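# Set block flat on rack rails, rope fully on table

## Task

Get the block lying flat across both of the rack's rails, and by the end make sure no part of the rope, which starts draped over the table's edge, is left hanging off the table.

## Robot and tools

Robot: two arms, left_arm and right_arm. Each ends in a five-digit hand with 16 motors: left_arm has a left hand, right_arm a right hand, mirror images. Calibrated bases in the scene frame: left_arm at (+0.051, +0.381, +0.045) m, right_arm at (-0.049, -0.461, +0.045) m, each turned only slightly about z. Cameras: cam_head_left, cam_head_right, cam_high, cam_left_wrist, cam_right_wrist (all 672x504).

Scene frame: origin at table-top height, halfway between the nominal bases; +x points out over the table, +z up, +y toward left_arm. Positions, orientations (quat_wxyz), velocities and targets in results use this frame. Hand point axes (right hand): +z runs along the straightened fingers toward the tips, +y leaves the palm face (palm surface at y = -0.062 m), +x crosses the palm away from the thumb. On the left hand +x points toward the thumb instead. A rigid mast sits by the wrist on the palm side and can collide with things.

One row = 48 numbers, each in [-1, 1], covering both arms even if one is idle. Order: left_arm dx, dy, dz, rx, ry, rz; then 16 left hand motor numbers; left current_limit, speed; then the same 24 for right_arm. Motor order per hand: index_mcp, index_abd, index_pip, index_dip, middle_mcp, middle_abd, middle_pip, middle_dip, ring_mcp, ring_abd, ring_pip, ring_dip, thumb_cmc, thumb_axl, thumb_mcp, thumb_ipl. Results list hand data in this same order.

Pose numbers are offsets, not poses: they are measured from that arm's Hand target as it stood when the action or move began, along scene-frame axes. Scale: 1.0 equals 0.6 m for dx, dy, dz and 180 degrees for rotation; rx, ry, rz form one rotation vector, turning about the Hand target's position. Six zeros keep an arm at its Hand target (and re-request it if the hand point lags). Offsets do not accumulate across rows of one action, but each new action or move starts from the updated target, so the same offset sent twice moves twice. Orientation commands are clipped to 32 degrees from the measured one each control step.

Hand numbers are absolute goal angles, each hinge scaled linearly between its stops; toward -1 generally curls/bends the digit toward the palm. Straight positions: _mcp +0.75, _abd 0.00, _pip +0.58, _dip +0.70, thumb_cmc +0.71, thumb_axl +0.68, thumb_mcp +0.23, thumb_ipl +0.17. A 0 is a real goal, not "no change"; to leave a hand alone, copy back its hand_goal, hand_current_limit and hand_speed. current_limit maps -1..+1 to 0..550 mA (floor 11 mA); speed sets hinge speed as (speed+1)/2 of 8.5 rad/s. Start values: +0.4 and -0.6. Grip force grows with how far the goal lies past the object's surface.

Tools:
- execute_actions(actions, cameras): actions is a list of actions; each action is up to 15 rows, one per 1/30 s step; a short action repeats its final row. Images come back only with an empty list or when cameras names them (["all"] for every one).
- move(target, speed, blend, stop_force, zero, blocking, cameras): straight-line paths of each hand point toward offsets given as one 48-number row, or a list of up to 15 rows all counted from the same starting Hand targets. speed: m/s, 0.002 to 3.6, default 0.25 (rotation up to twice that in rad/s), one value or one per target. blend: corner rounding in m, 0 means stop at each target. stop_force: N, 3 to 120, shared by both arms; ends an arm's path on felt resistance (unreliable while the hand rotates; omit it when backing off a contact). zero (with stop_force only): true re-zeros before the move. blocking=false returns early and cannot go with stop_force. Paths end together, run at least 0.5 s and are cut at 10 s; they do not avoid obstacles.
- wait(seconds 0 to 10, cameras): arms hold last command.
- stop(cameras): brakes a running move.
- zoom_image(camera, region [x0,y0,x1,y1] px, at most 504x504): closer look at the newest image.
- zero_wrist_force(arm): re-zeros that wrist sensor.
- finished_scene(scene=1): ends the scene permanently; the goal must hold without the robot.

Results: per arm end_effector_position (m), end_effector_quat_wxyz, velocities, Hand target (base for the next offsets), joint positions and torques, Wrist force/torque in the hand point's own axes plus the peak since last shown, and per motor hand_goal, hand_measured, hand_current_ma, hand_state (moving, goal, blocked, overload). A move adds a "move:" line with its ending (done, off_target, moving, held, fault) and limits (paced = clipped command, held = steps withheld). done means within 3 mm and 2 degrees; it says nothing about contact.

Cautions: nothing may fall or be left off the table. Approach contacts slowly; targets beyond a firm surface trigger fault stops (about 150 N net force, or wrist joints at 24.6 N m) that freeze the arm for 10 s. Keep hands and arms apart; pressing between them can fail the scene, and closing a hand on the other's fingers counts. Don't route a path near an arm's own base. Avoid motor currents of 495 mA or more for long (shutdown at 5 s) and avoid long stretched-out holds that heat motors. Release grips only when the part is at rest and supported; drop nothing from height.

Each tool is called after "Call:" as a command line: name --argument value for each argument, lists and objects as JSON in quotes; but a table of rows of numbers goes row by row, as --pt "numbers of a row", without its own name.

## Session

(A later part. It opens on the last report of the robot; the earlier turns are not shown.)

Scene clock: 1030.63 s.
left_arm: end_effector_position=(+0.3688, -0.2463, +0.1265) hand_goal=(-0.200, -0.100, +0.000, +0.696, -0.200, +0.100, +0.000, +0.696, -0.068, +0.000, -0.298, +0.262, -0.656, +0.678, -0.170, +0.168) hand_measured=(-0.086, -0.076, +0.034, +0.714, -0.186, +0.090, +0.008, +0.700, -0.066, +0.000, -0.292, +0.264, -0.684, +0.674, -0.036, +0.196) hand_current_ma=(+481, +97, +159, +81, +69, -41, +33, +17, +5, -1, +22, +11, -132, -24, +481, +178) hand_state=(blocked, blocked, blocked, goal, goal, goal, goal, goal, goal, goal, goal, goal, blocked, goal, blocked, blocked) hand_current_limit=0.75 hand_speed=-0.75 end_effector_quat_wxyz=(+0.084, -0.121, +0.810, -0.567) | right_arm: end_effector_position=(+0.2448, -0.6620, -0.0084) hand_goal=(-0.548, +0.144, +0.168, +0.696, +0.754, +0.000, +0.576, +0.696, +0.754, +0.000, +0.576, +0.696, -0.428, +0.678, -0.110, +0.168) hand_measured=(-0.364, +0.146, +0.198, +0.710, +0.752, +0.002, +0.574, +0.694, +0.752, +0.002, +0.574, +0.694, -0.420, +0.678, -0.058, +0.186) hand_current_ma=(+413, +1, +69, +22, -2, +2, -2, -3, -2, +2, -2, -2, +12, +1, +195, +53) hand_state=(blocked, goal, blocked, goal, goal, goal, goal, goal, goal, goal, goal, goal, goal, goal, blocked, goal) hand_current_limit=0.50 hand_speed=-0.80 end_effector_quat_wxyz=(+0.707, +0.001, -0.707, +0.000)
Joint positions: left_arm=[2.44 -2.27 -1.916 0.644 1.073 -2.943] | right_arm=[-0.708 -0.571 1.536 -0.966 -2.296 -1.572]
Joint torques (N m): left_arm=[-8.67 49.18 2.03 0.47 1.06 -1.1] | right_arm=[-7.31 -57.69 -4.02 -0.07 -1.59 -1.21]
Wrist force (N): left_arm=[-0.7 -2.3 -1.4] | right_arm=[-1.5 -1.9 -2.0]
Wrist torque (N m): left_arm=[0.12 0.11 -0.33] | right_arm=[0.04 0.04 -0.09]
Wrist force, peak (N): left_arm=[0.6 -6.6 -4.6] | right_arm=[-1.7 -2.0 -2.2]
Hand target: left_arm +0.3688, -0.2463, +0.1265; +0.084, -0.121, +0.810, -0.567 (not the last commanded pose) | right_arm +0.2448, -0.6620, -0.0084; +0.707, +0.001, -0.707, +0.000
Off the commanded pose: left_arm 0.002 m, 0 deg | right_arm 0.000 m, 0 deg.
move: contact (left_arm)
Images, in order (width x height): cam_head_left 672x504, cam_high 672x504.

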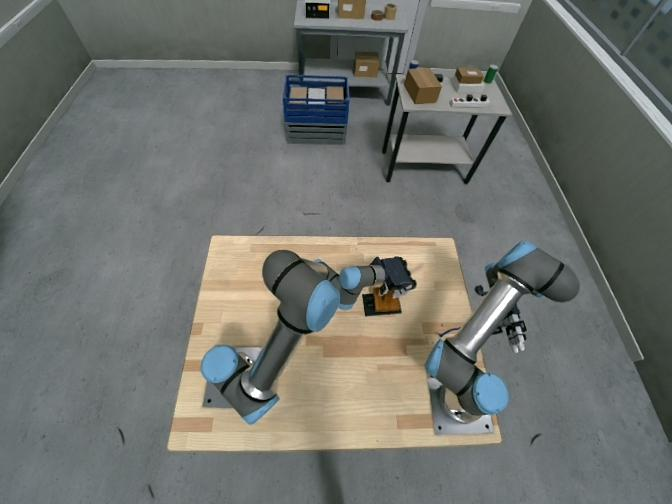

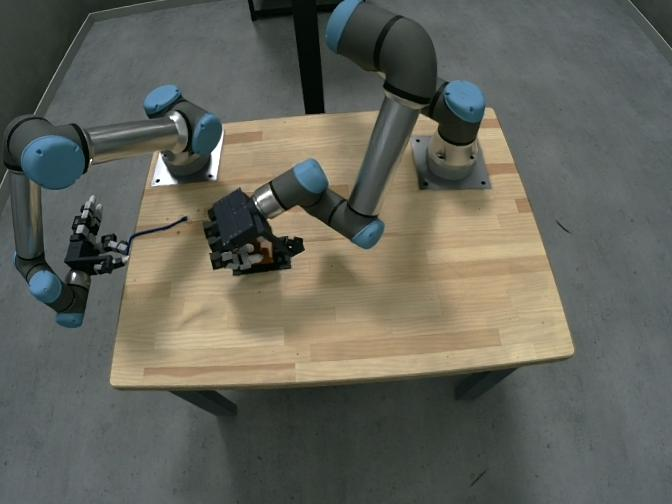

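Call:
move --pt "0 0 0 0 0 0 0.05 -0.1 0.0 0.696 0.05 0.1 0.0 0.696 -0.068 0 -0.299 0.261 -0.657 0.678 0.06 0.168 0.4 -0.9 0 0 0 0 0 0 -0.548 0.143 0.168 0.696 0.754 0 0.576 0.696 0.754 0 0.576 0.696 -0.429 0.678 -0.11 0.168 0.5 -0.8" --pt "0 0 0 0 0 0 0.25 -0.1 -0.1 0.696 0.25 0.1 -0.1 0.696 -0.068 0 -0.299 0.261 -0.657 0.678 0.169 0.168 0.4 -0.75 0 0 0 0 0 0 -0.548 0.143 0.168 0.696 0.754 0 0.576 0.696 0.754 0 0.576 0.696 -0.429 0.678 -0.11 0.168 0.5 -0.8" --speed 0.05 --cameras '["cam_high","cam_head_left","cam_head_right"]'

Call:
zoom_image --camera "cam_high" --region '[220, 200, 310, 285]'

Call:
zoom_image --camera "cam_head_left" --region '[355, 275, 415, 325]'

Call:
zoom_image --camera "cam_head_right" --region '[365, 275, 425, 325]'

Scene clock: 1038.87 s.
left_arm: end_effector_position=(+0.3688, -0.2463, +0.1265) hand_goal=(+0.250, -0.100, -0.100, +0.696, +0.250, +0.100, -0.100, +0.696, -0.068, +0.000, -0.298, +0.262, -0.656, +0.678, +0.170, +0.168) hand_measured=(+0.238, -0.096, -0.096, +0.700, +0.238, +0.096, -0.096, +0.698, -0.066, +0.000, -0.292, +0.264, -0.658, +0.676, +0.166, +0.170) hand_current_ma=(-54, +13, +13, +13, -55, -13, +15, +8, +5, -1, +22, +11, -10, -10, -21, +8) hand_state=(goal, goal, goal, goal, goal, goal, goal, goal, goal, goal, goal, goal, goal, goal, goal, goal) hand_current_limit=0.40 hand_speed=-0.75 end_effector_quat_wxyz=(+0.084, -0.121, +0.810, -0.567) | right_arm: end_effector_position=(+0.2448, -0.6620, -0.0084) hand_goal=(-0.548, +0.144, +0.168, +0.696, +0.754, +0.000, +0.576, +0.696, +0.754, +0.000, +0.576, +0.696, -0.428, +0.678, -0.110, +0.168) hand_measured=(-0.364, +0.146, +0.198, +0.710, +0.752, +0.002, +0.574, +0.694, +0.752, +0.002, +0.574, +0.694, -0.420, +0.678, -0.058, +0.186) hand_current_ma=(+413, +1, +69, +22, -2, +2, -2, -3, -2, +2, -2, -2, +12, +1, +195, +53) hand_state=(blocked, goal, blocked, goal, goal, goal, goal, goal, goal, goal, goal, goal, goal, goal, blocked, goal) hand_current_limit=0.50 hand_speed=-0.80 end_effector_quat_wxyz=(+0.707, +0.001, -0.707, +0.000)
Joint positions: left_arm=[2.44 -2.27 -1.916 0.644 1.073 -2.943] | right_arm=[-0.708 -0.571 1.536 -0.966 -2.296 -1.572]
Joint torques (N m): left_arm=[-6.21 48.72 5.62 1.66 0.95 -1.02] | right_arm=[-7.86 -56.32 -5.13 -0.13 -1.78 -1.21]
Wrist force (N): left_arm=[-0.1 -0.8 -0.2] | right_arm=[-1.7 -2.0 -1.9]
Wrist torque (N m): left_arm=[0.03 0.06 -0.27] | right_arm=[0.01 0.07 -0.12]
Wrist force, peak (N): left_arm=[-0.7 -2.9 -1.6] | right_arm=[-1.8 -2.2 -2.0]
Hand target: left_arm +0.3688, -0.2463, +0.1265; +0.084, -0.121, +0.810, -0.567 | right_arm +0.2448, -0.6620, -0.0084; +0.707, +0.001, -0.707, +0.000
Off the commanded pose: left_arm 0.000 m, 0 deg | right_arm 0.000 m, 0 deg.
move: done
Images, in order (width x height): cam_head_left 672x504, cam_head_right 672x504, cam_high 672x504.

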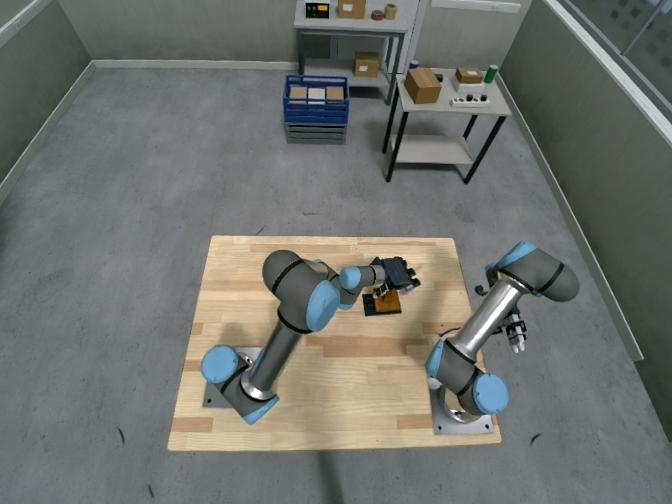

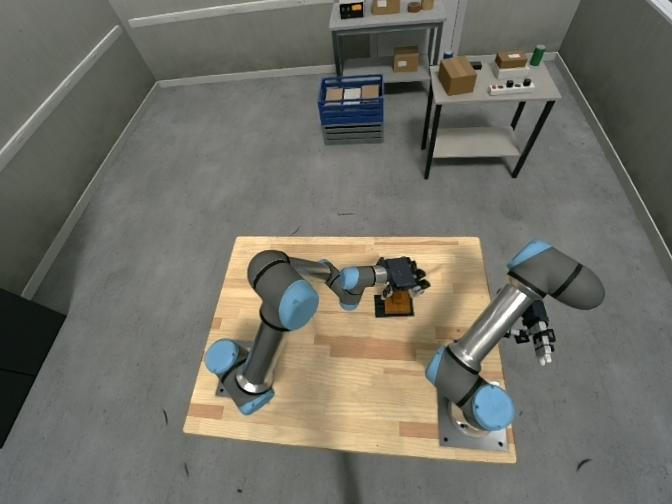

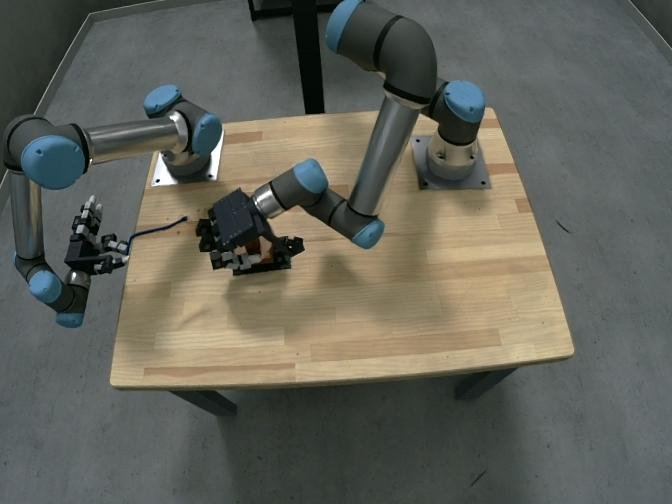

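Scaled by 5.600 from the camera's 672x504 image, which has a finer 960x720 frame.

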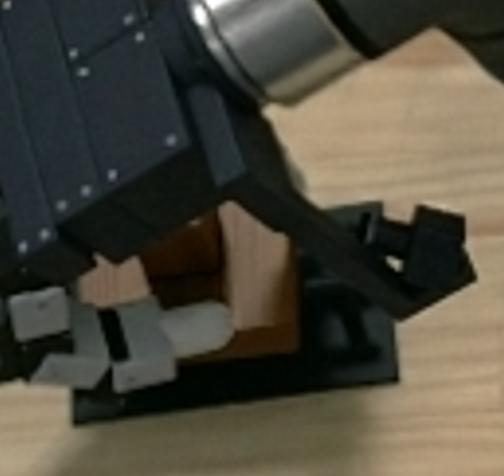

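Scaled by 8.400 from the camera's 672x504 image, which has a finer 960x720 frame.

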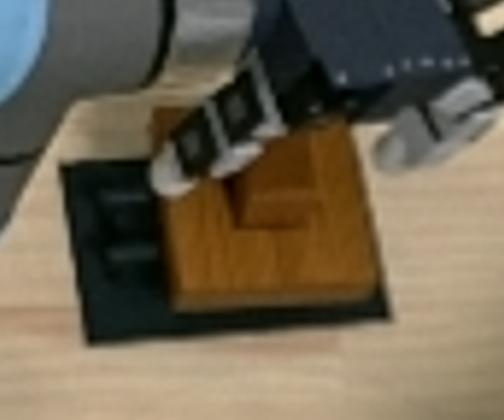

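Scaled by 8.400 from the camera's 672x504 image, which has a finer 960x720 frame.

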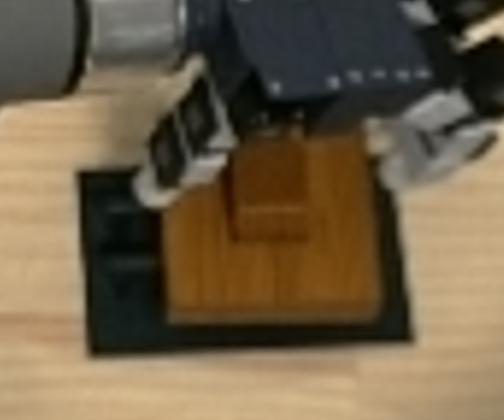

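Call:
move --pt "0 0 0.2 0 0 0 0.25 -0.1 -0.1 0.696 0.25 0.1 -0.1 0.696 -0.068 0 -0.299 0.261 -0.657 0.678 0.169 0.168 0.4 -0.75 0 -0.02 0.08 0 0 0 -0.548 0.143 0.168 0.696 0.754 0 0.576 0.696 0.754 0 0.576 0.696 -0.429 0.678 -0.11 0.168 0.6 -0.8" --pt "0.1353 0.7438 0.2892 0 0 0 0.25 -0.1 -0.1 0.696 0.25 0.1 -0.1 0.696 -0.068 0 -0.299 0.261 -0.657 0.678 0.169 0.168 0.4 -0.75 0 0.0 0.2 0 0 0 -0.548 0.143 0.168 0.696 0.754 0 0.576 0.696 0.754 0 0.576 0.696 -0.429 0.678 -0.11 0.168 0.6 -0.8" --speed '[0.1,0.25]' --blend '[0.02,0]' --cameras '["all"]'

Call:
zoom_image --camera "cam_high" --region '[60, 140, 310, 290]'

Call:
zoom_image --camera "cam_head_left" --region '[355, 270, 535, 370]'

Call:
zoom_image --camera "cam_right_wrist" --region '[400, 0, 672, 260]'

Scene clock: 1058.57 s.
left_arm: end_effector_position=(+0.4500, +0.2000, +0.3000) hand_goal=(+0.250, -0.100, -0.100, +0.696, +0.250, +0.100, -0.100, +0.696, -0.068, +0.000, -0.298, +0.262, -0.656, +0.678, +0.170, +0.168) hand_measured=(+0.240, -0.098, -0.098, +0.700, +0.240, +0.098, -0.098, +0.698, -0.068, +0.000, -0.292, +0.264, -0.658, +0.676, +0.168, +0.170) hand_current_ma=(-43, +10, +10, +13, -44, -11, +11, +8, +2, -1, +22, +11, -7, -10, -15, +8) hand_state=(goal, goal, goal, goal, goal, goal, goal, goal, goal, goal, goal, goal, goal, goal, goal, goal) hand_current_limit=0.40 hand_speed=-0.75 end_effector_quat_wxyz=(+0.084, -0.121, +0.810, -0.567) | right_arm: end_effector_position=(+0.2448, -0.6619, +0.1116) hand_goal=(-0.548, +0.144, +0.168, +0.696, +0.754, +0.000, +0.576, +0.696, +0.754, +0.000, +0.576, +0.696, -0.428, +0.678, -0.110, +0.168) hand_measured=(-0.364, +0.146, +0.198, +0.710, +0.752, +0.002, +0.574, +0.694, +0.752, +0.002, +0.574, +0.694, -0.420, +0.678, -0.058, +0.186) hand_current_ma=(+440, +1, +69, +22, -2, +2, -2, -3, -2, +2, -2, -2, +12, +1, +195, +53) hand_state=(blocked, goal, blocked, goal, goal, goal, goal, goal, goal, goal, goal, goal, goal, goal, blocked, goal) hand_current_limit=0.60 hand_speed=-0.80 end_effector_quat_wxyz=(+0.707, +0.001, -0.707, +0.000)
Joint positions: left_arm=[3.563 -1.273 -2.212 -1.459 0.359 -1.325] | right_arm=[-0.708 -0.787 1.56 -0.774 -2.296 -1.572]
Joint torques (N m): left_arm=[8.31 13.87 18.15 0.57 0.08 1.27] | right_arm=[-6.52 -39.52 -14.12 -0.21 -0.97 2.03]
Wrist force (N): left_arm=[0.4 -0.9 -0.5] | right_arm=[-1.4 -1.8 -2.2]
Wrist torque (N m): left_arm=[0.01 -0.04 -0.17] | right_arm=[0.09 0.04 -0.09]
Wrist force, peak (N): left_arm=[-0.1 -0.9 -2.5] | right_arm=[-1.8 -2.2 -2.1]
Hand target: left_arm +0.4500, +0.2000, +0.3000; +0.084, -0.121, +0.810, -0.567 | right_arm +0.2448, -0.6620, +0.1116; +0.707, +0.001, -0.707, +0.000
Off the commanded pose: left_arm 0.000 m, 0 deg | right_arm 0.000 m, 0 deg.
move: done

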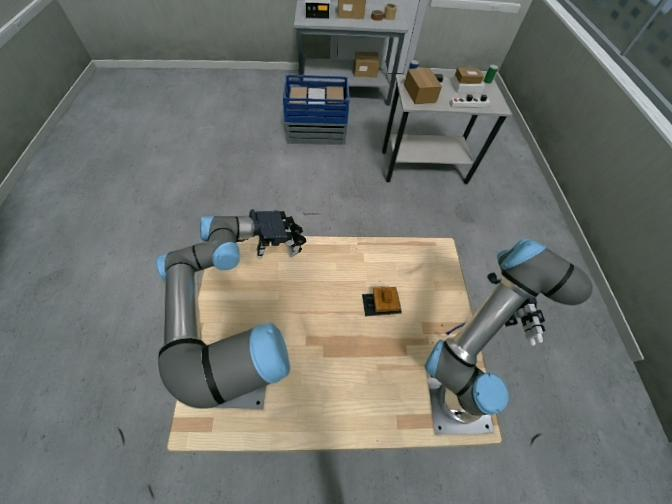

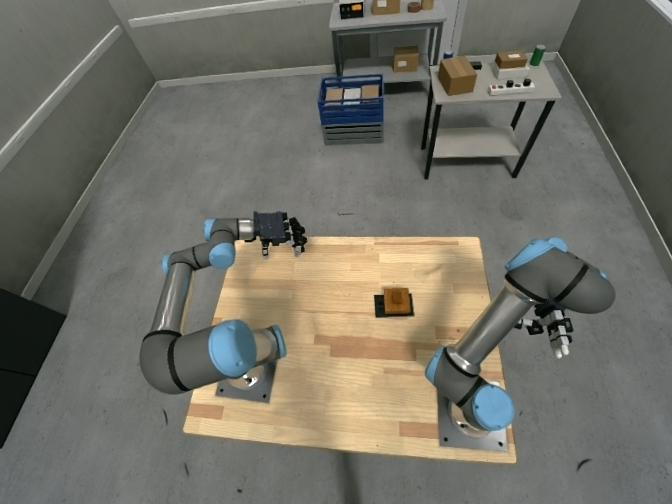

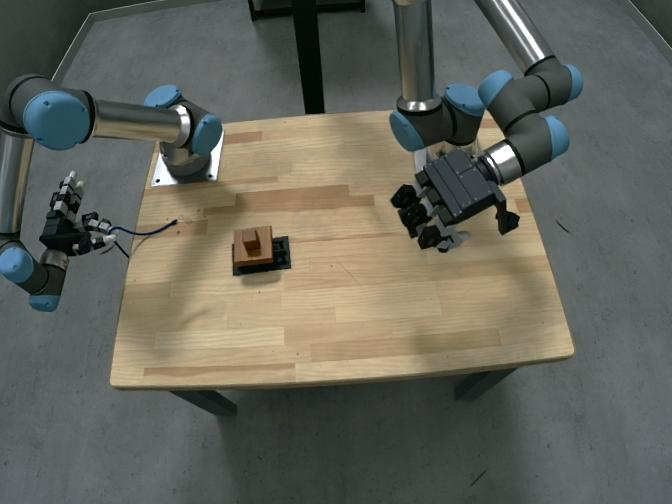

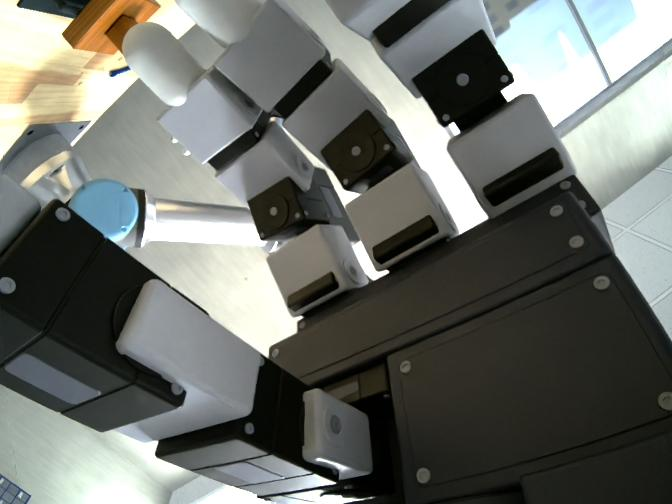

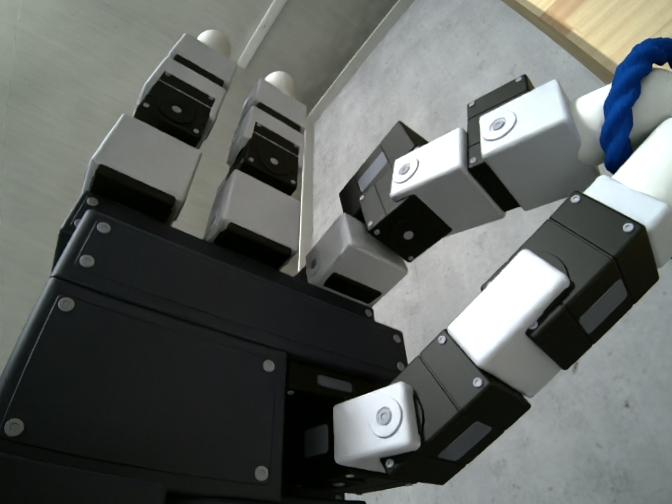

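Scaled by 2.016 from the camera's 672x504 image, which has a finer 960x720 frame.

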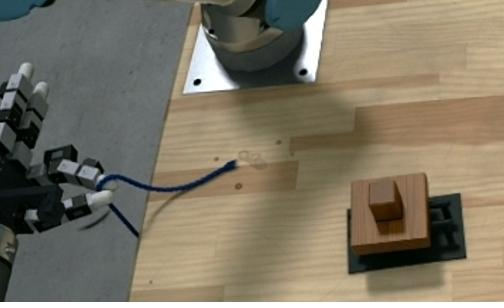

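Scaled by 2.800 from the camera's 672x504 image, which has a finer 960x720 frame.

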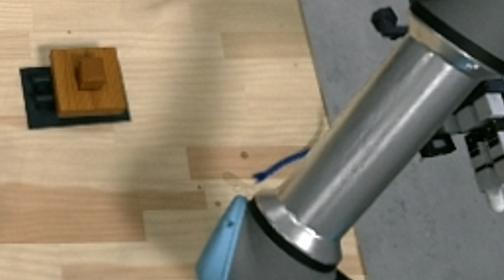

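Scaled by 1.853 from the camera's 672x504 image, which has a finer 960x720 frame.

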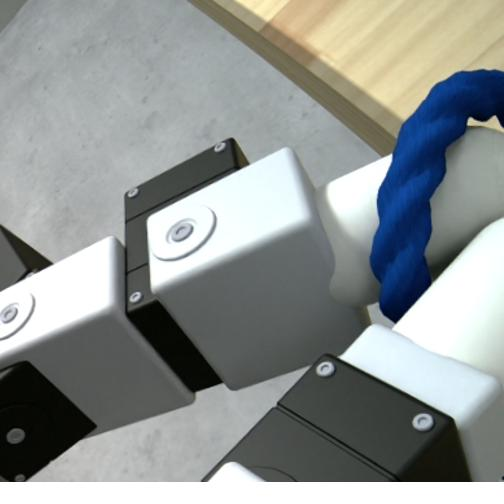

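Call:
move --target '[0,0,0,0,0,0, 0.25,-0.1,-0.1,0.696,0.25,0.1,-0.1,0.696,-0.068,0,-0.299,0.261,-0.657,0.678,0.169,0.168,0.4,-0.75, 0,0,0.5,0,0,0, -0.548,0.143,0.168,0.696,0.754,0,0.576,0.696,0.754,0,0.576,0.696,-0.429,0.678,-0.11,0.168,0.6,-0.8]' --speed 0.12 --cameras '["all"]'

Call:
zoom_image --camera "cam_high" --region '[0, 100, 250, 300]'

Call:
zoom_image --camera "cam_right_wrist" --region '[400, 0, 672, 260]'

Call:
zoom_image --camera "cam_head_left" --region '[400, 200, 600, 400]'

Scene clock: 1076.90 s.
left_arm: end_effector_position=(+0.4500, +0.2000, +0.3000) hand_goal=(+0.250, -0.100, -0.100, +0.696, +0.250, +0.100, -0.100, +0.696, -0.068, +0.000, -0.298, +0.262, -0.656, +0.678, +0.170, +0.168) hand_measured=(+0.240, -0.098, -0.098, +0.700, +0.240, +0.098, -0.098, +0.698, -0.068, +0.000, -0.292, +0.264, -0.658, +0.676, +0.168, +0.170) hand_current_ma=(-43, +10, +10, +13, -44, -11, +11, +8, +2, -1, +22, +11, -7, -10, -15, +8) hand_state=(goal, goal, goal, goal, goal, goal, goal, goal, goal, goal, goal, goal, goal, goal, goal, goal) hand_current_limit=0.40 hand_speed=-0.75 end_effector_quat_wxyz=(+0.084, -0.121, +0.810, -0.567) | right_arm: end_effector_position=(+0.2447, -0.6620, +0.4116) hand_goal=(-0.548, +0.144, +0.168, +0.696, +0.754, +0.000, +0.576, +0.696, +0.754, +0.000, +0.576, +0.696, -0.428, +0.678, -0.110, +0.168) hand_measured=(-0.364, +0.146, +0.198, +0.710, +0.752, +0.002, +0.574, +0.694, +0.752, +0.002, +0.574, +0.694, -0.420, +0.678, -0.058, +0.186) hand_current_ma=(+440, +1, +69, +22, -2, +2, -2, -3, -2, +2, -2, -2, +12, +1, +195, +53) hand_state=(blocked, goal, blocked, goal, goal, goal, goal, goal, goal, goal, goal, goal, goal, goal, blocked, goal) hand_current_limit=0.60 hand_speed=-0.80 end_effector_quat_wxyz=(+0.707, +0.001, -0.707, +0.000)
Joint positions: left_arm=[3.563 -1.273 -2.212 -1.458 0.359 -1.325] | right_arm=[-0.708 -1.102 1.235 -0.134 -2.296 -1.572]
Joint torques (N m): left_arm=[-4.14 19.81 11.62 3.52 0.02 -1.39] | right_arm=[-3.6 -32.83 -23 2.26 0.88 2.03]
Wrist force (N): left_arm=[0.0 -0.6 -0.4] | right_arm=[-1.5 -2.0 -2.1]
Wrist torque (N m): left_arm=[0.03 0.02 -0.24] | right_arm=[0.03 0.05 -0.09]
Wrist force, peak (N): left_arm=[0.2 -1.1 -0.5] | right_arm=[-2.9 -2.0 -2.2]
Hand target: left_arm +0.4500, +0.2000, +0.3000; +0.084, -0.121, +0.810, -0.567 | right_arm +0.2448, -0.6620, +0.4116; +0.707, +0.001, -0.707, +0.000
Off the commanded pose: left_arm 0.000 m, 0 deg | right_arm 0.000 m, 0 deg.
move: done

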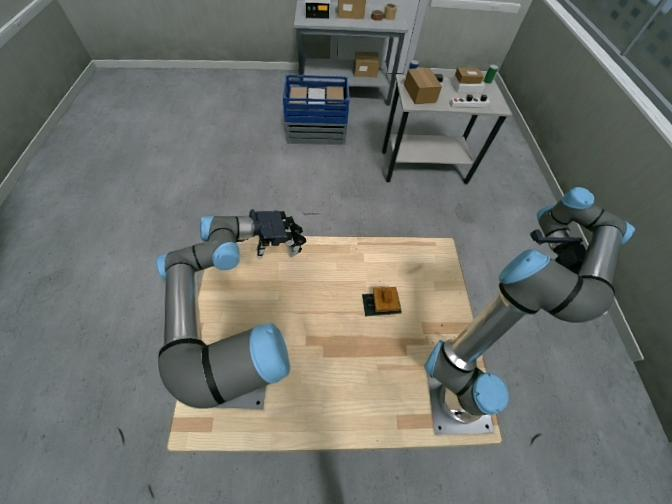

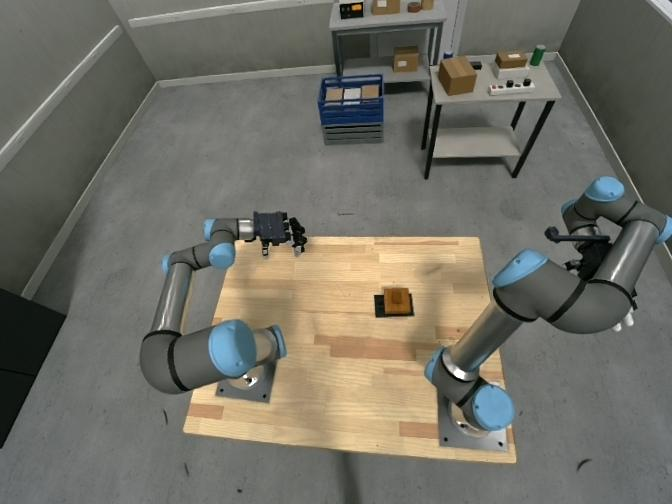

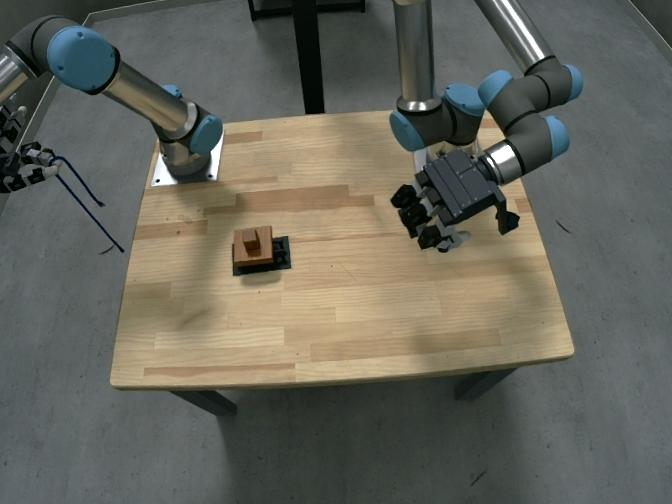

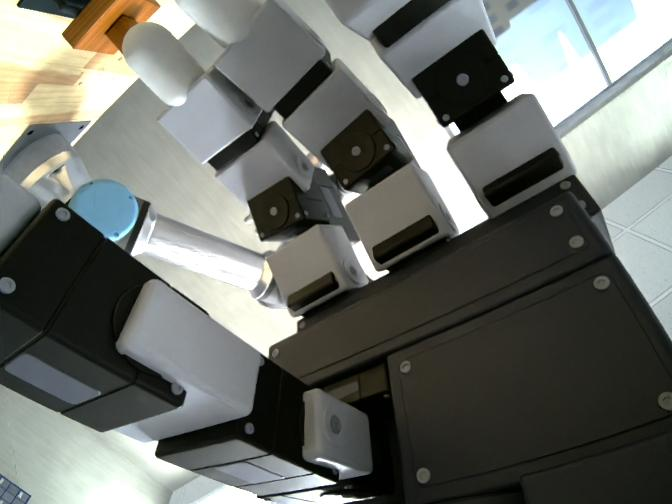

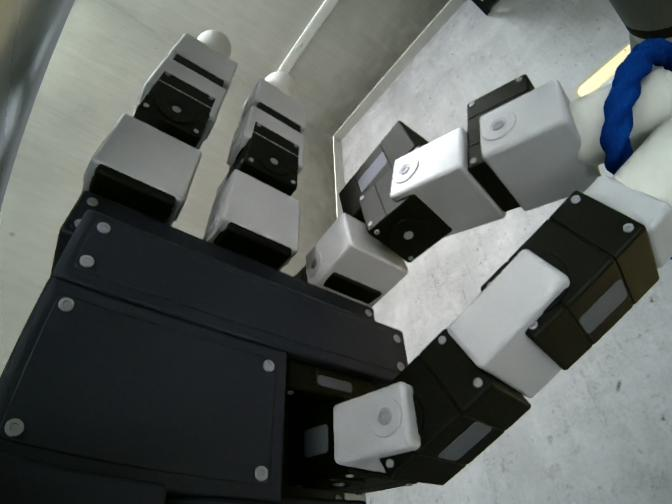

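Scaled by 2.016 from the camera's 672x504 image, which has a finer 960x720 frame.

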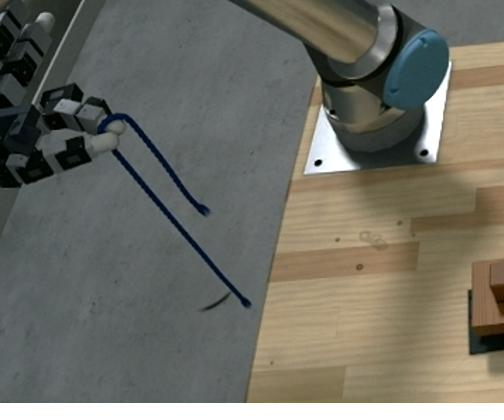

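Scaled by 1.853 from the camera's 672x504 image, which has a finer 960x720 frame.

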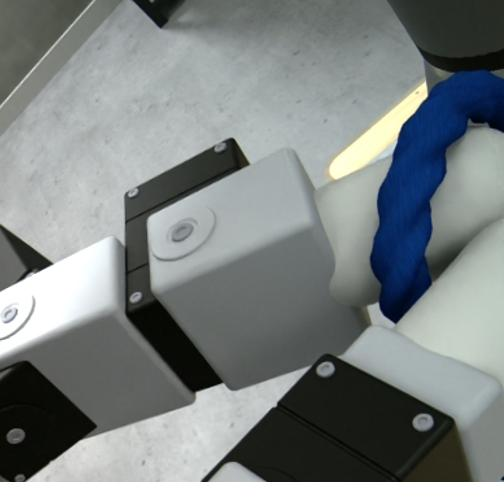

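Scaled by 2.520 from the camera's 672x504 image, which has a finer 960x720 frame.

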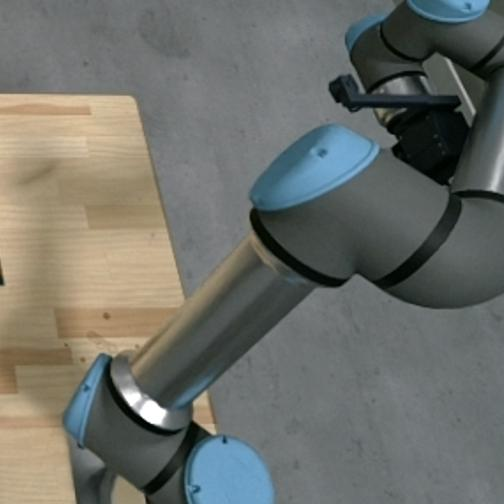

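Call:
move --pt "0 0 0 0 0 0 0.25 -0.1 -0.1 0.696 0.25 0.1 -0.1 0.696 -0.068 0 -0.299 0.261 -0.657 0.678 0.169 0.168 0.4 -0.75 0 0 0.22 0 0 0 -0.548 0.143 0.168 0.696 0.754 0 0.576 0.696 0.754 0 0.576 0.696 -0.429 0.678 -0.11 0.168 0.6 -0.8" --pt "0 0 0 0 0 0 0.25 -0.1 -0.1 0.696 0.25 0.1 -0.1 0.696 -0.068 0 -0.299 0.261 -0.657 0.678 0.169 0.168 0.4 -0.75 -0.158 0.55 0.22 0 0 0 -0.548 0.143 0.168 0.696 0.754 0 0.576 0.696 0.754 0 0.576 0.696 -0.429 0.678 -0.11 0.168 0.6 -0.8" --speed '[0.15,0.15]' --blend '[0.03,0]' --cameras '["cam_high","cam_head_left","cam_head_right"]'

Call:
zoom_image --camera "cam_high" --region '[50, 50, 300, 300]'

Scene clock: 1096.83 s.
left_arm: end_effector_position=(+0.4500, +0.2000, +0.3000) hand_goal=(+0.250, -0.100, -0.100, +0.696, +0.250, +0.100, -0.100, +0.696, -0.068, +0.000, -0.298, +0.262, -0.656, +0.678, +0.170, +0.168) hand_measured=(+0.240, -0.098, -0.098, +0.700, +0.240, +0.098, -0.098, +0.698, -0.068, +0.000, -0.292, +0.264, -0.658, +0.676, +0.168, +0.170) hand_current_ma=(-43, +10, +10, +13, -44, -11, +11, +8, +2, -1, +22, +11, -7, -10, -15, +8) hand_state=(goal, goal, goal, goal, goal, goal, goal, goal, goal, goal, goal, goal, goal, goal, goal, goal) hand_current_limit=0.40 hand_speed=-0.75 end_effector_quat_wxyz=(+0.084, -0.121, +0.810, -0.567) | right_arm: end_effector_position=(+0.2442, -0.6616, +0.4544) hand_goal=(-0.548, +0.144, +0.168, +0.696, +0.754, +0.000, +0.576, +0.696, +0.754, +0.000, +0.576, +0.696, -0.428, +0.678, -0.110, +0.168) hand_measured=(-0.364, +0.146, +0.198, +0.710, +0.752, +0.002, +0.574, +0.694, +0.752, +0.002, +0.574, +0.694, -0.420, +0.678, -0.058, +0.186) hand_current_ma=(+440, +2, +69, +23, -1, +2, -2, -3, -1, +2, -2, -2, +13, +1, +195, +53) hand_state=(blocked, goal, blocked, goal, goal, goal, goal, goal, goal, goal, goal, goal, goal, goal, blocked, goal) hand_current_limit=0.60 hand_speed=-0.80 end_effector_quat_wxyz=(+0.707, +0.001, -0.708, +0.000)
Joint positions: left_arm=[3.563 -1.273 -2.212 -1.458 0.359 -1.325] | right_arm=[-0.708 -1.112 1.14 -0.03 -2.296 -1.573]
Joint torques (N m): left_arm=[-4.44 17.1 12.01 3.3 -0.07 -1.2] | right_arm=[-4.12 -35.19 -11.69 0.56 -1.17 -0.97]
Wrist force (N): left_arm=[0.2 -0.8 -0.5] | right_arm=[-1.6 -1.9 -2.4]
Wrist torque (N m): left_arm=[0.02 0.00 -0.21] | right_arm=[0.09 0.05 -0.07]
Wrist force, peak (N): left_arm=[0.1 -1.1 -0.5] | right_arm=[-4.6 -3.0 -2.8]
Hand target: left_arm +0.4500, +0.2000, +0.3000; +0.084, -0.121, +0.810, -0.567 | right_arm +0.2443, -0.6616, +0.4544; +0.707, +0.001, -0.708, +0.000 (not the last commanded pose)
Off the commanded pose: left_arm 0.000 m, 0 deg | right_arm 0.354 m, 0 deg.
move: held (right_arm; a check stopped the path); path passed 0 of 2 targets; limits=held
pose unreachable (right arm): on one or more control steps of this call, first in action 0 (counted from 0), this arm could not follow its commanded pose, so it was not sent that pose on those steps. It may still have moved: this result reports where it is.
cause: moving toward the commanded pose would bring two parts of the arm too close to each other (joints 4 (wrist 1) to 6 (wrist 3) lie between them).
Images, in order (width x height): cam_head_left 672x504, cam_head_right 672x504, cam_high 672x504.

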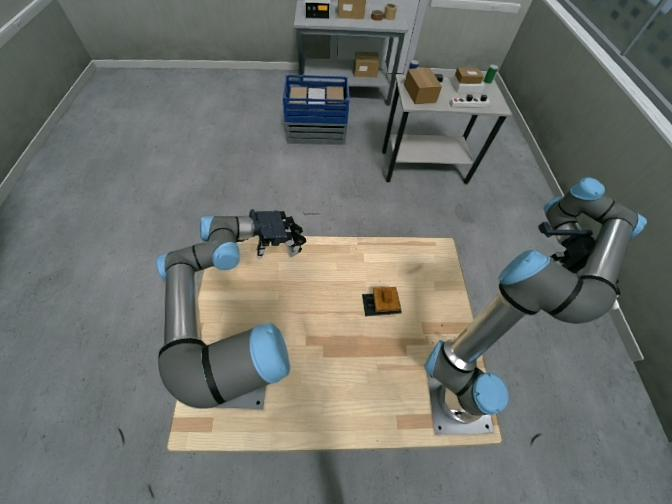

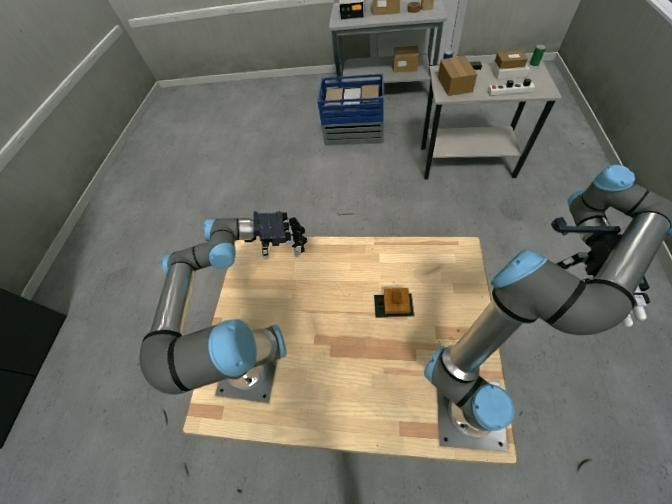

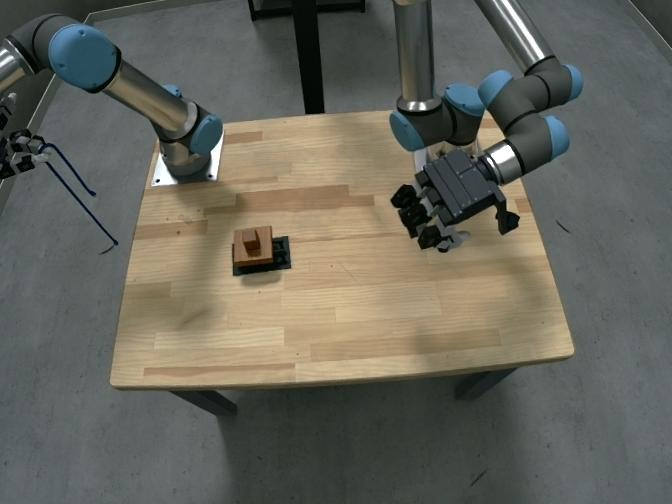

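Scaled by 2.016 from the camera's 672x504 image, which has a finer 960x720 frame.

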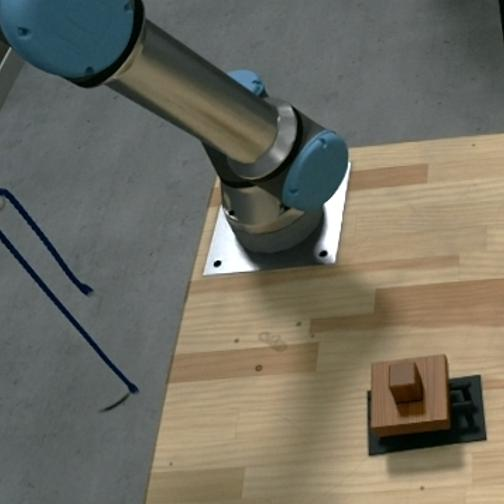

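Call:
move --pt "0 0 0 0 0 0 0.25 -0.1 -0.1 0.696 0.25 0.1 -0.1 0.696 -0.068 0 -0.299 0.261 -0.657 0.678 0.169 0.168 0.4 -0.75 0.0803 -0.0325 0 0 0 0.278 -0.548 0.143 0.168 0.696 0.754 0 0.576 0.696 0.754 0 0.576 0.696 -0.429 0.678 -0.11 0.168 0.6 -0.8" --pt "0 0 0 0 0 0 0.25 -0.1 -0.1 0.696 0.25 0.1 -0.1 0.696 -0.068 0 -0.299 0.261 -0.657 0.678 0.169 0.168 0.4 -0.75 0.0803 -0.0325 0.15 0 0 0.278 -0.548 0.143 0.168 0.696 0.754 0 0.576 0.696 0.754 0 0.576 0.696 -0.429 0.678 -0.11 0.168 0.6 -0.8" --speed '[0.15,0.12]' --blend '[0.01,0]' --cameras '["cam_high","cam_head_left"]'

Call:
zoom_image --camera "cam_high" --region '[0, 50, 250, 300]'

Scene clock: 1121.03 s.
left_arm: end_effector_position=(+0.4500, +0.2000, +0.3000) hand_goal=(+0.250, -0.100, -0.100, +0.696, +0.250, +0.100, -0.100, +0.696, -0.068, +0.000, -0.298, +0.262, -0.656, +0.678, +0.170, +0.168) hand_measured=(+0.240, -0.098, -0.098, +0.700, +0.240, +0.098, -0.098, +0.698, -0.068, +0.000, -0.292, +0.264, -0.658, +0.676, +0.168, +0.170) hand_current_ma=(-43, +10, +10, +13, -44, -11, +11, +8, +2, -1, +22, +11, -7, -10, -15, +8) hand_state=(goal, goal, goal, goal, goal, goal, goal, goal, goal, goal, goal, goal, goal, goal, goal, goal) hand_current_limit=0.40 hand_speed=-0.75 end_effector_quat_wxyz=(+0.084, -0.121, +0.810, -0.567) | right_arm: end_effector_position=(+0.2622, -0.6688, +0.4544) hand_goal=(-0.548, +0.144, +0.168, +0.696, +0.754, +0.000, +0.576, +0.696, +0.754, +0.000, +0.576, +0.696, -0.428, +0.678, -0.110, +0.168) hand_measured=(-0.364, +0.146, +0.200, +0.710, +0.752, +0.002, +0.574, +0.694, +0.754, +0.002, +0.574, +0.694, -0.420, +0.678, -0.058, +0.186) hand_current_ma=(+440, +2, +69, +23, -1, +2, -2, -3, -1, +2, -2, -2, +13, +1, +195, +54) hand_state=(blocked, goal, blocked, goal, goal, goal, goal, goal, goal, goal, goal, goal, goal, goal, blocked, goal) hand_current_limit=0.60 hand_speed=-0.80 end_effector_quat_wxyz=(+0.697, +0.115, -0.698, +0.114)
Joint positions: left_arm=[3.563 -1.273 -2.212 -1.458 0.359 -1.325] | right_arm=[-0.577 -1.111 1.139 -0.03 -2.49 -1.573]
Joint torques (N m): left_arm=[-4.77 14.66 11.58 3.13 -0.24 -1.18] | right_arm=[-8.82 -47.02 -16.39 0.3 1.55 -1.68]
Wrist force (N): left_arm=[0.5 -0.8 -0.7] | right_arm=[-1.8 -2.0 -2.1]
Wrist torque (N m): left_arm=[0.04 -0.05 -0.18] | right_arm=[0.04 0.08 -0.05]
Wrist force, peak (N): left_arm=[0.6 -1.2 -0.4] | right_arm=[-1.9 -1.4 -3.4]
Hand target: left_arm +0.4500, +0.2000, +0.3000; +0.084, -0.121, +0.810, -0.567 | right_arm +0.2622, -0.6688, +0.4544; +0.697, +0.115, -0.698, +0.114 (not the last commanded pose)
Off the commanded pose: left_arm 0.000 m, 0 deg | right_arm 0.096 m, 31 deg.
move: held (right_arm; a check stopped the path); path passed 0 of 2 targets; limits=held
pose unreachable (right arm): on one or more control steps of this call, first in action 0 (counted from 0), this arm could not follow its commanded pose, so it was not sent that pose on those steps. It may still have moved: this result reports where it is.
cause: moving toward the commanded pose would bring two parts of the arm too close to each other (joints 4 (wrist 1) to 6 (wrist 3) lie between them).
Images, in order (width x height): cam_head_left 672x504, cam_high 672x504.

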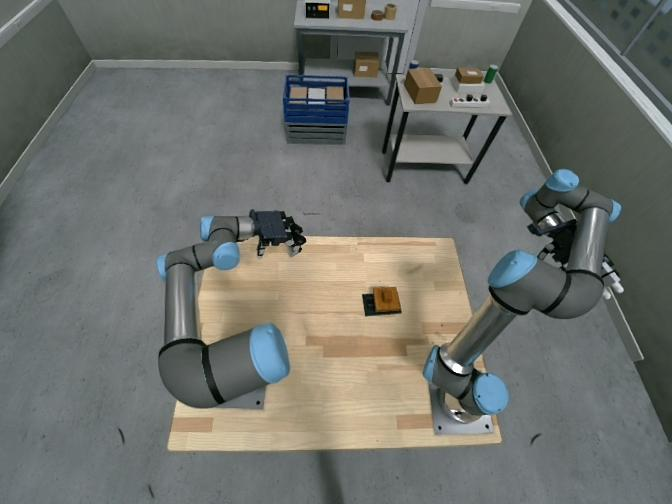

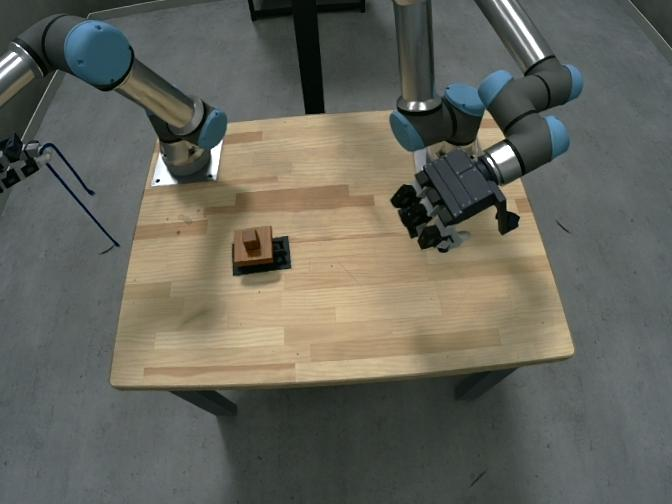

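Scaled by 2.016 from the camera's 672x504 image, which has a finer 960x720 frame.

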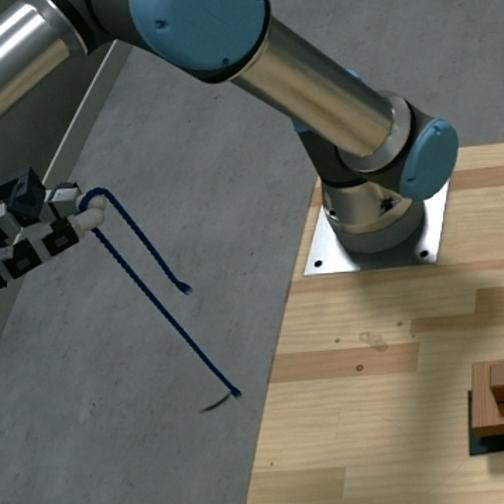

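Call:
move --pt "0 0 0 0 0 0 0.25 -0.1 -0.1 0.696 0.25 0.1 -0.1 0.696 -0.068 0 -0.299 0.261 -0.657 0.678 0.169 0.168 0.4 -0.75 0 0 0 0 0 0 -0.548 0.143 0.168 0.696 -0.068 0 -0.299 0.261 -0.068 0 -0.299 0.261 -0.429 0.678 -0.11 0.168 0.6 -0.8" --pt "0 0 0 0 0 0 0.25 -0.1 -0.1 0.696 0.25 0.1 -0.1 0.696 -0.068 0 -0.299 0.261 -0.657 0.678 0.169 0.168 0.4 -0.75 -0.0517 0.0647 0 0 0 -0.272 -0.548 0.143 0.168 0.696 -0.068 0 -0.299 0.261 -0.068 0 -0.299 0.261 -0.429 0.678 -0.11 0.168 0.6 -0.8" --pt "0 0 0 0 0 0 0.25 -0.1 -0.1 0.696 0.25 0.1 -0.1 0.696 -0.068 0 -0.299 0.261 -0.657 0.678 0.169 0.168 0.4 -0.75 -0.0517 0.0647 0.15 0 0 -0.272 -0.548 0.143 0.168 0.696 -0.068 0 -0.299 0.261 -0.068 0 -0.299 0.261 -0.429 0.678 -0.11 0.168 0.6 -0.8" --speed '[0.1,0.15,0.12]' --blend '[0,0.01,0]' --cameras '["cam_high","cam_head_left","cam_right_wrist"]'

Call:
zoom_image --camera "cam_high" --region '[0, 50, 250, 300]'

Scene clock: 1147.90 s.
left_arm: end_effector_position=(+0.4500, +0.2000, +0.3000) hand_goal=(+0.250, -0.100, -0.100, +0.696, +0.250, +0.100, -0.100, +0.696, -0.068, +0.000, -0.298, +0.262, -0.656, +0.678, +0.170, +0.168) hand_measured=(+0.240, -0.098, -0.098, +0.700, +0.240, +0.098, -0.098, +0.698, -0.068, +0.000, -0.292, +0.264, -0.658, +0.676, +0.168, +0.170) hand_current_ma=(-43, +10, +10, +13, -44, -11, +11, +8, +2, -1, +22, +11, -7, -10, -15, +8) hand_state=(goal, goal, goal, goal, goal, goal, goal, goal, goal, goal, goal, goal, goal, goal, goal, goal) hand_current_limit=0.40 hand_speed=-0.75 end_effector_quat_wxyz=(+0.084, -0.121, +0.810, -0.567) | right_arm: end_effector_position=(+0.2308, -0.6296, +0.4934) hand_goal=(-0.548, +0.144, +0.168, +0.696, -0.068, +0.000, -0.298, +0.262, -0.068, +0.000, -0.298, +0.262, -0.428, +0.678, -0.110, +0.168) hand_measured=(-0.364, +0.146, +0.200, +0.710, -0.066, +0.002, -0.296, +0.264, -0.066, +0.002, -0.296, +0.264, -0.420, +0.678, -0.058, +0.186) hand_current_ma=(+440, +2, +70, +23, +2, +2, +2, +3, +2, +2, +2, +2, +13, +1, +195, +54) hand_state=(blocked, goal, blocked, goal, goal, goal, goal, goal, goal, goal, goal, goal, goal, goal, blocked, goal) hand_current_limit=0.60 hand_speed=-0.80 end_effector_quat_wxyz=(+0.682, -0.185, -0.683, -0.185)
Joint positions: left_arm=[3.563 -1.273 -2.212 -1.458 0.359 -1.325] | right_arm=[-0.91 -1.198 1.164 0.032 -1.969 -1.572]
Joint torques (N m): left_arm=[-4.24 11.72 11.48 2.9 -0.41 -1.09] | right_arm=[0.81 -41.05 -11.68 0.33 -1.78 -1.17]
Wrist force (N): left_arm=[0.3 -0.7 -0.7] | right_arm=[-1.5 -1.9 -2.4]
Wrist torque (N m): left_arm=[0.06 -0.03 -0.20] | right_arm=[0.11 0.13 -0.01]
Wrist force, peak (N): left_arm=[0.4 -1.0 -0.7] | right_arm=[-3.4 -2.8 -3.2]
Hand target: left_arm +0.4500, +0.2000, +0.3000; +0.084, -0.121, +0.810, -0.567 | right_arm +0.2308, -0.6296, +0.4934; +0.682, -0.185, -0.683, -0.185 (not the last commanded pose)
Off the commanded pose: left_arm 0.000 m, 0 deg | right_arm 0.051 m, 0 deg.
move: held (right_arm; a check stopped the path); path passed 2 of 3 targets; limits=held
pose unreachable (right arm): on one or more control steps of this call, first in action 0 (counted from 0), this arm could not follow its commanded pose, so it was not sent that pose on those steps. It may still have moved: this result reports where it is.
cause: moving toward the commanded pose would bring two parts of the arm too close to each other (joints 4 (wrist 1) to 6 (wrist 3) lie between them).
Images, in order (width x height): cam_head_left 672x504, cam_high 672x504, cam_right_wrist 672x504.

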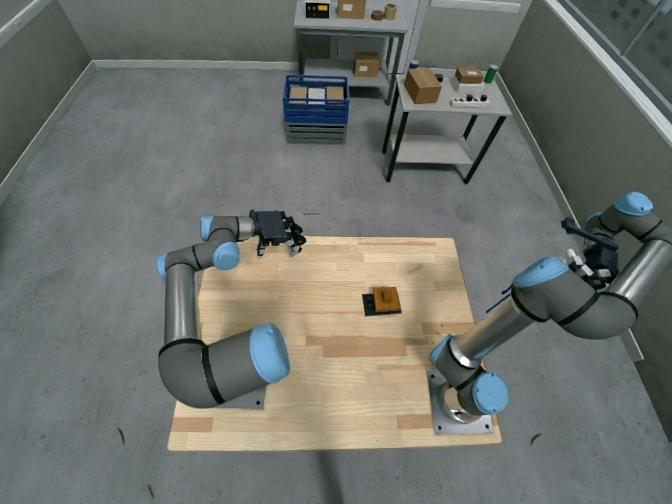

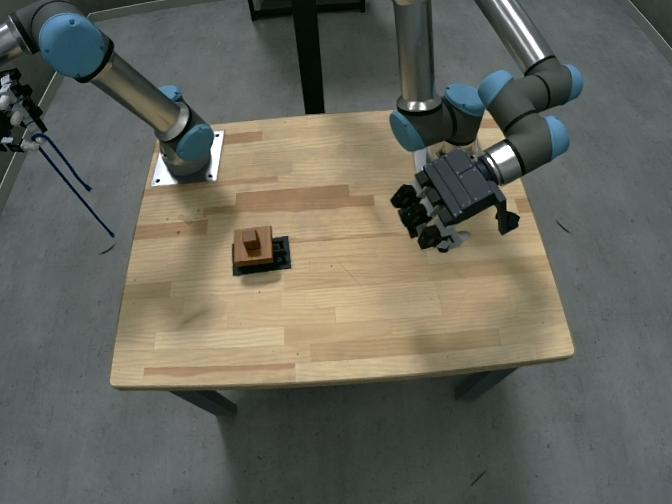

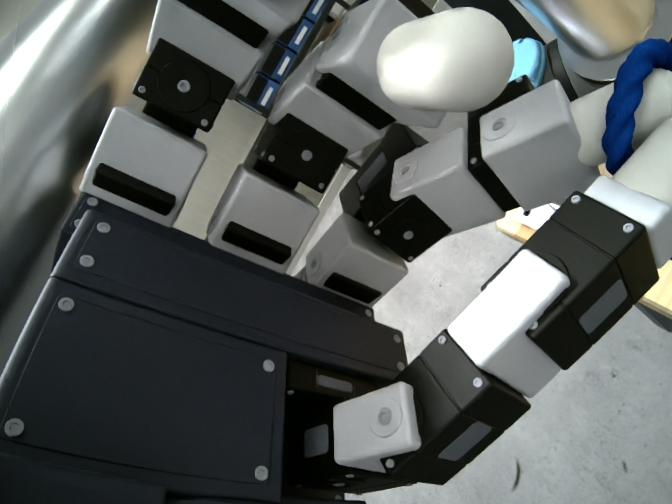

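Scaled by 2.016 from the camera's 672x504 image, which has a finer 960x720 frame.

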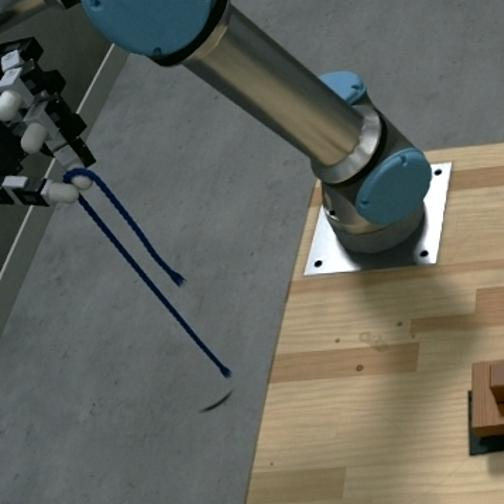

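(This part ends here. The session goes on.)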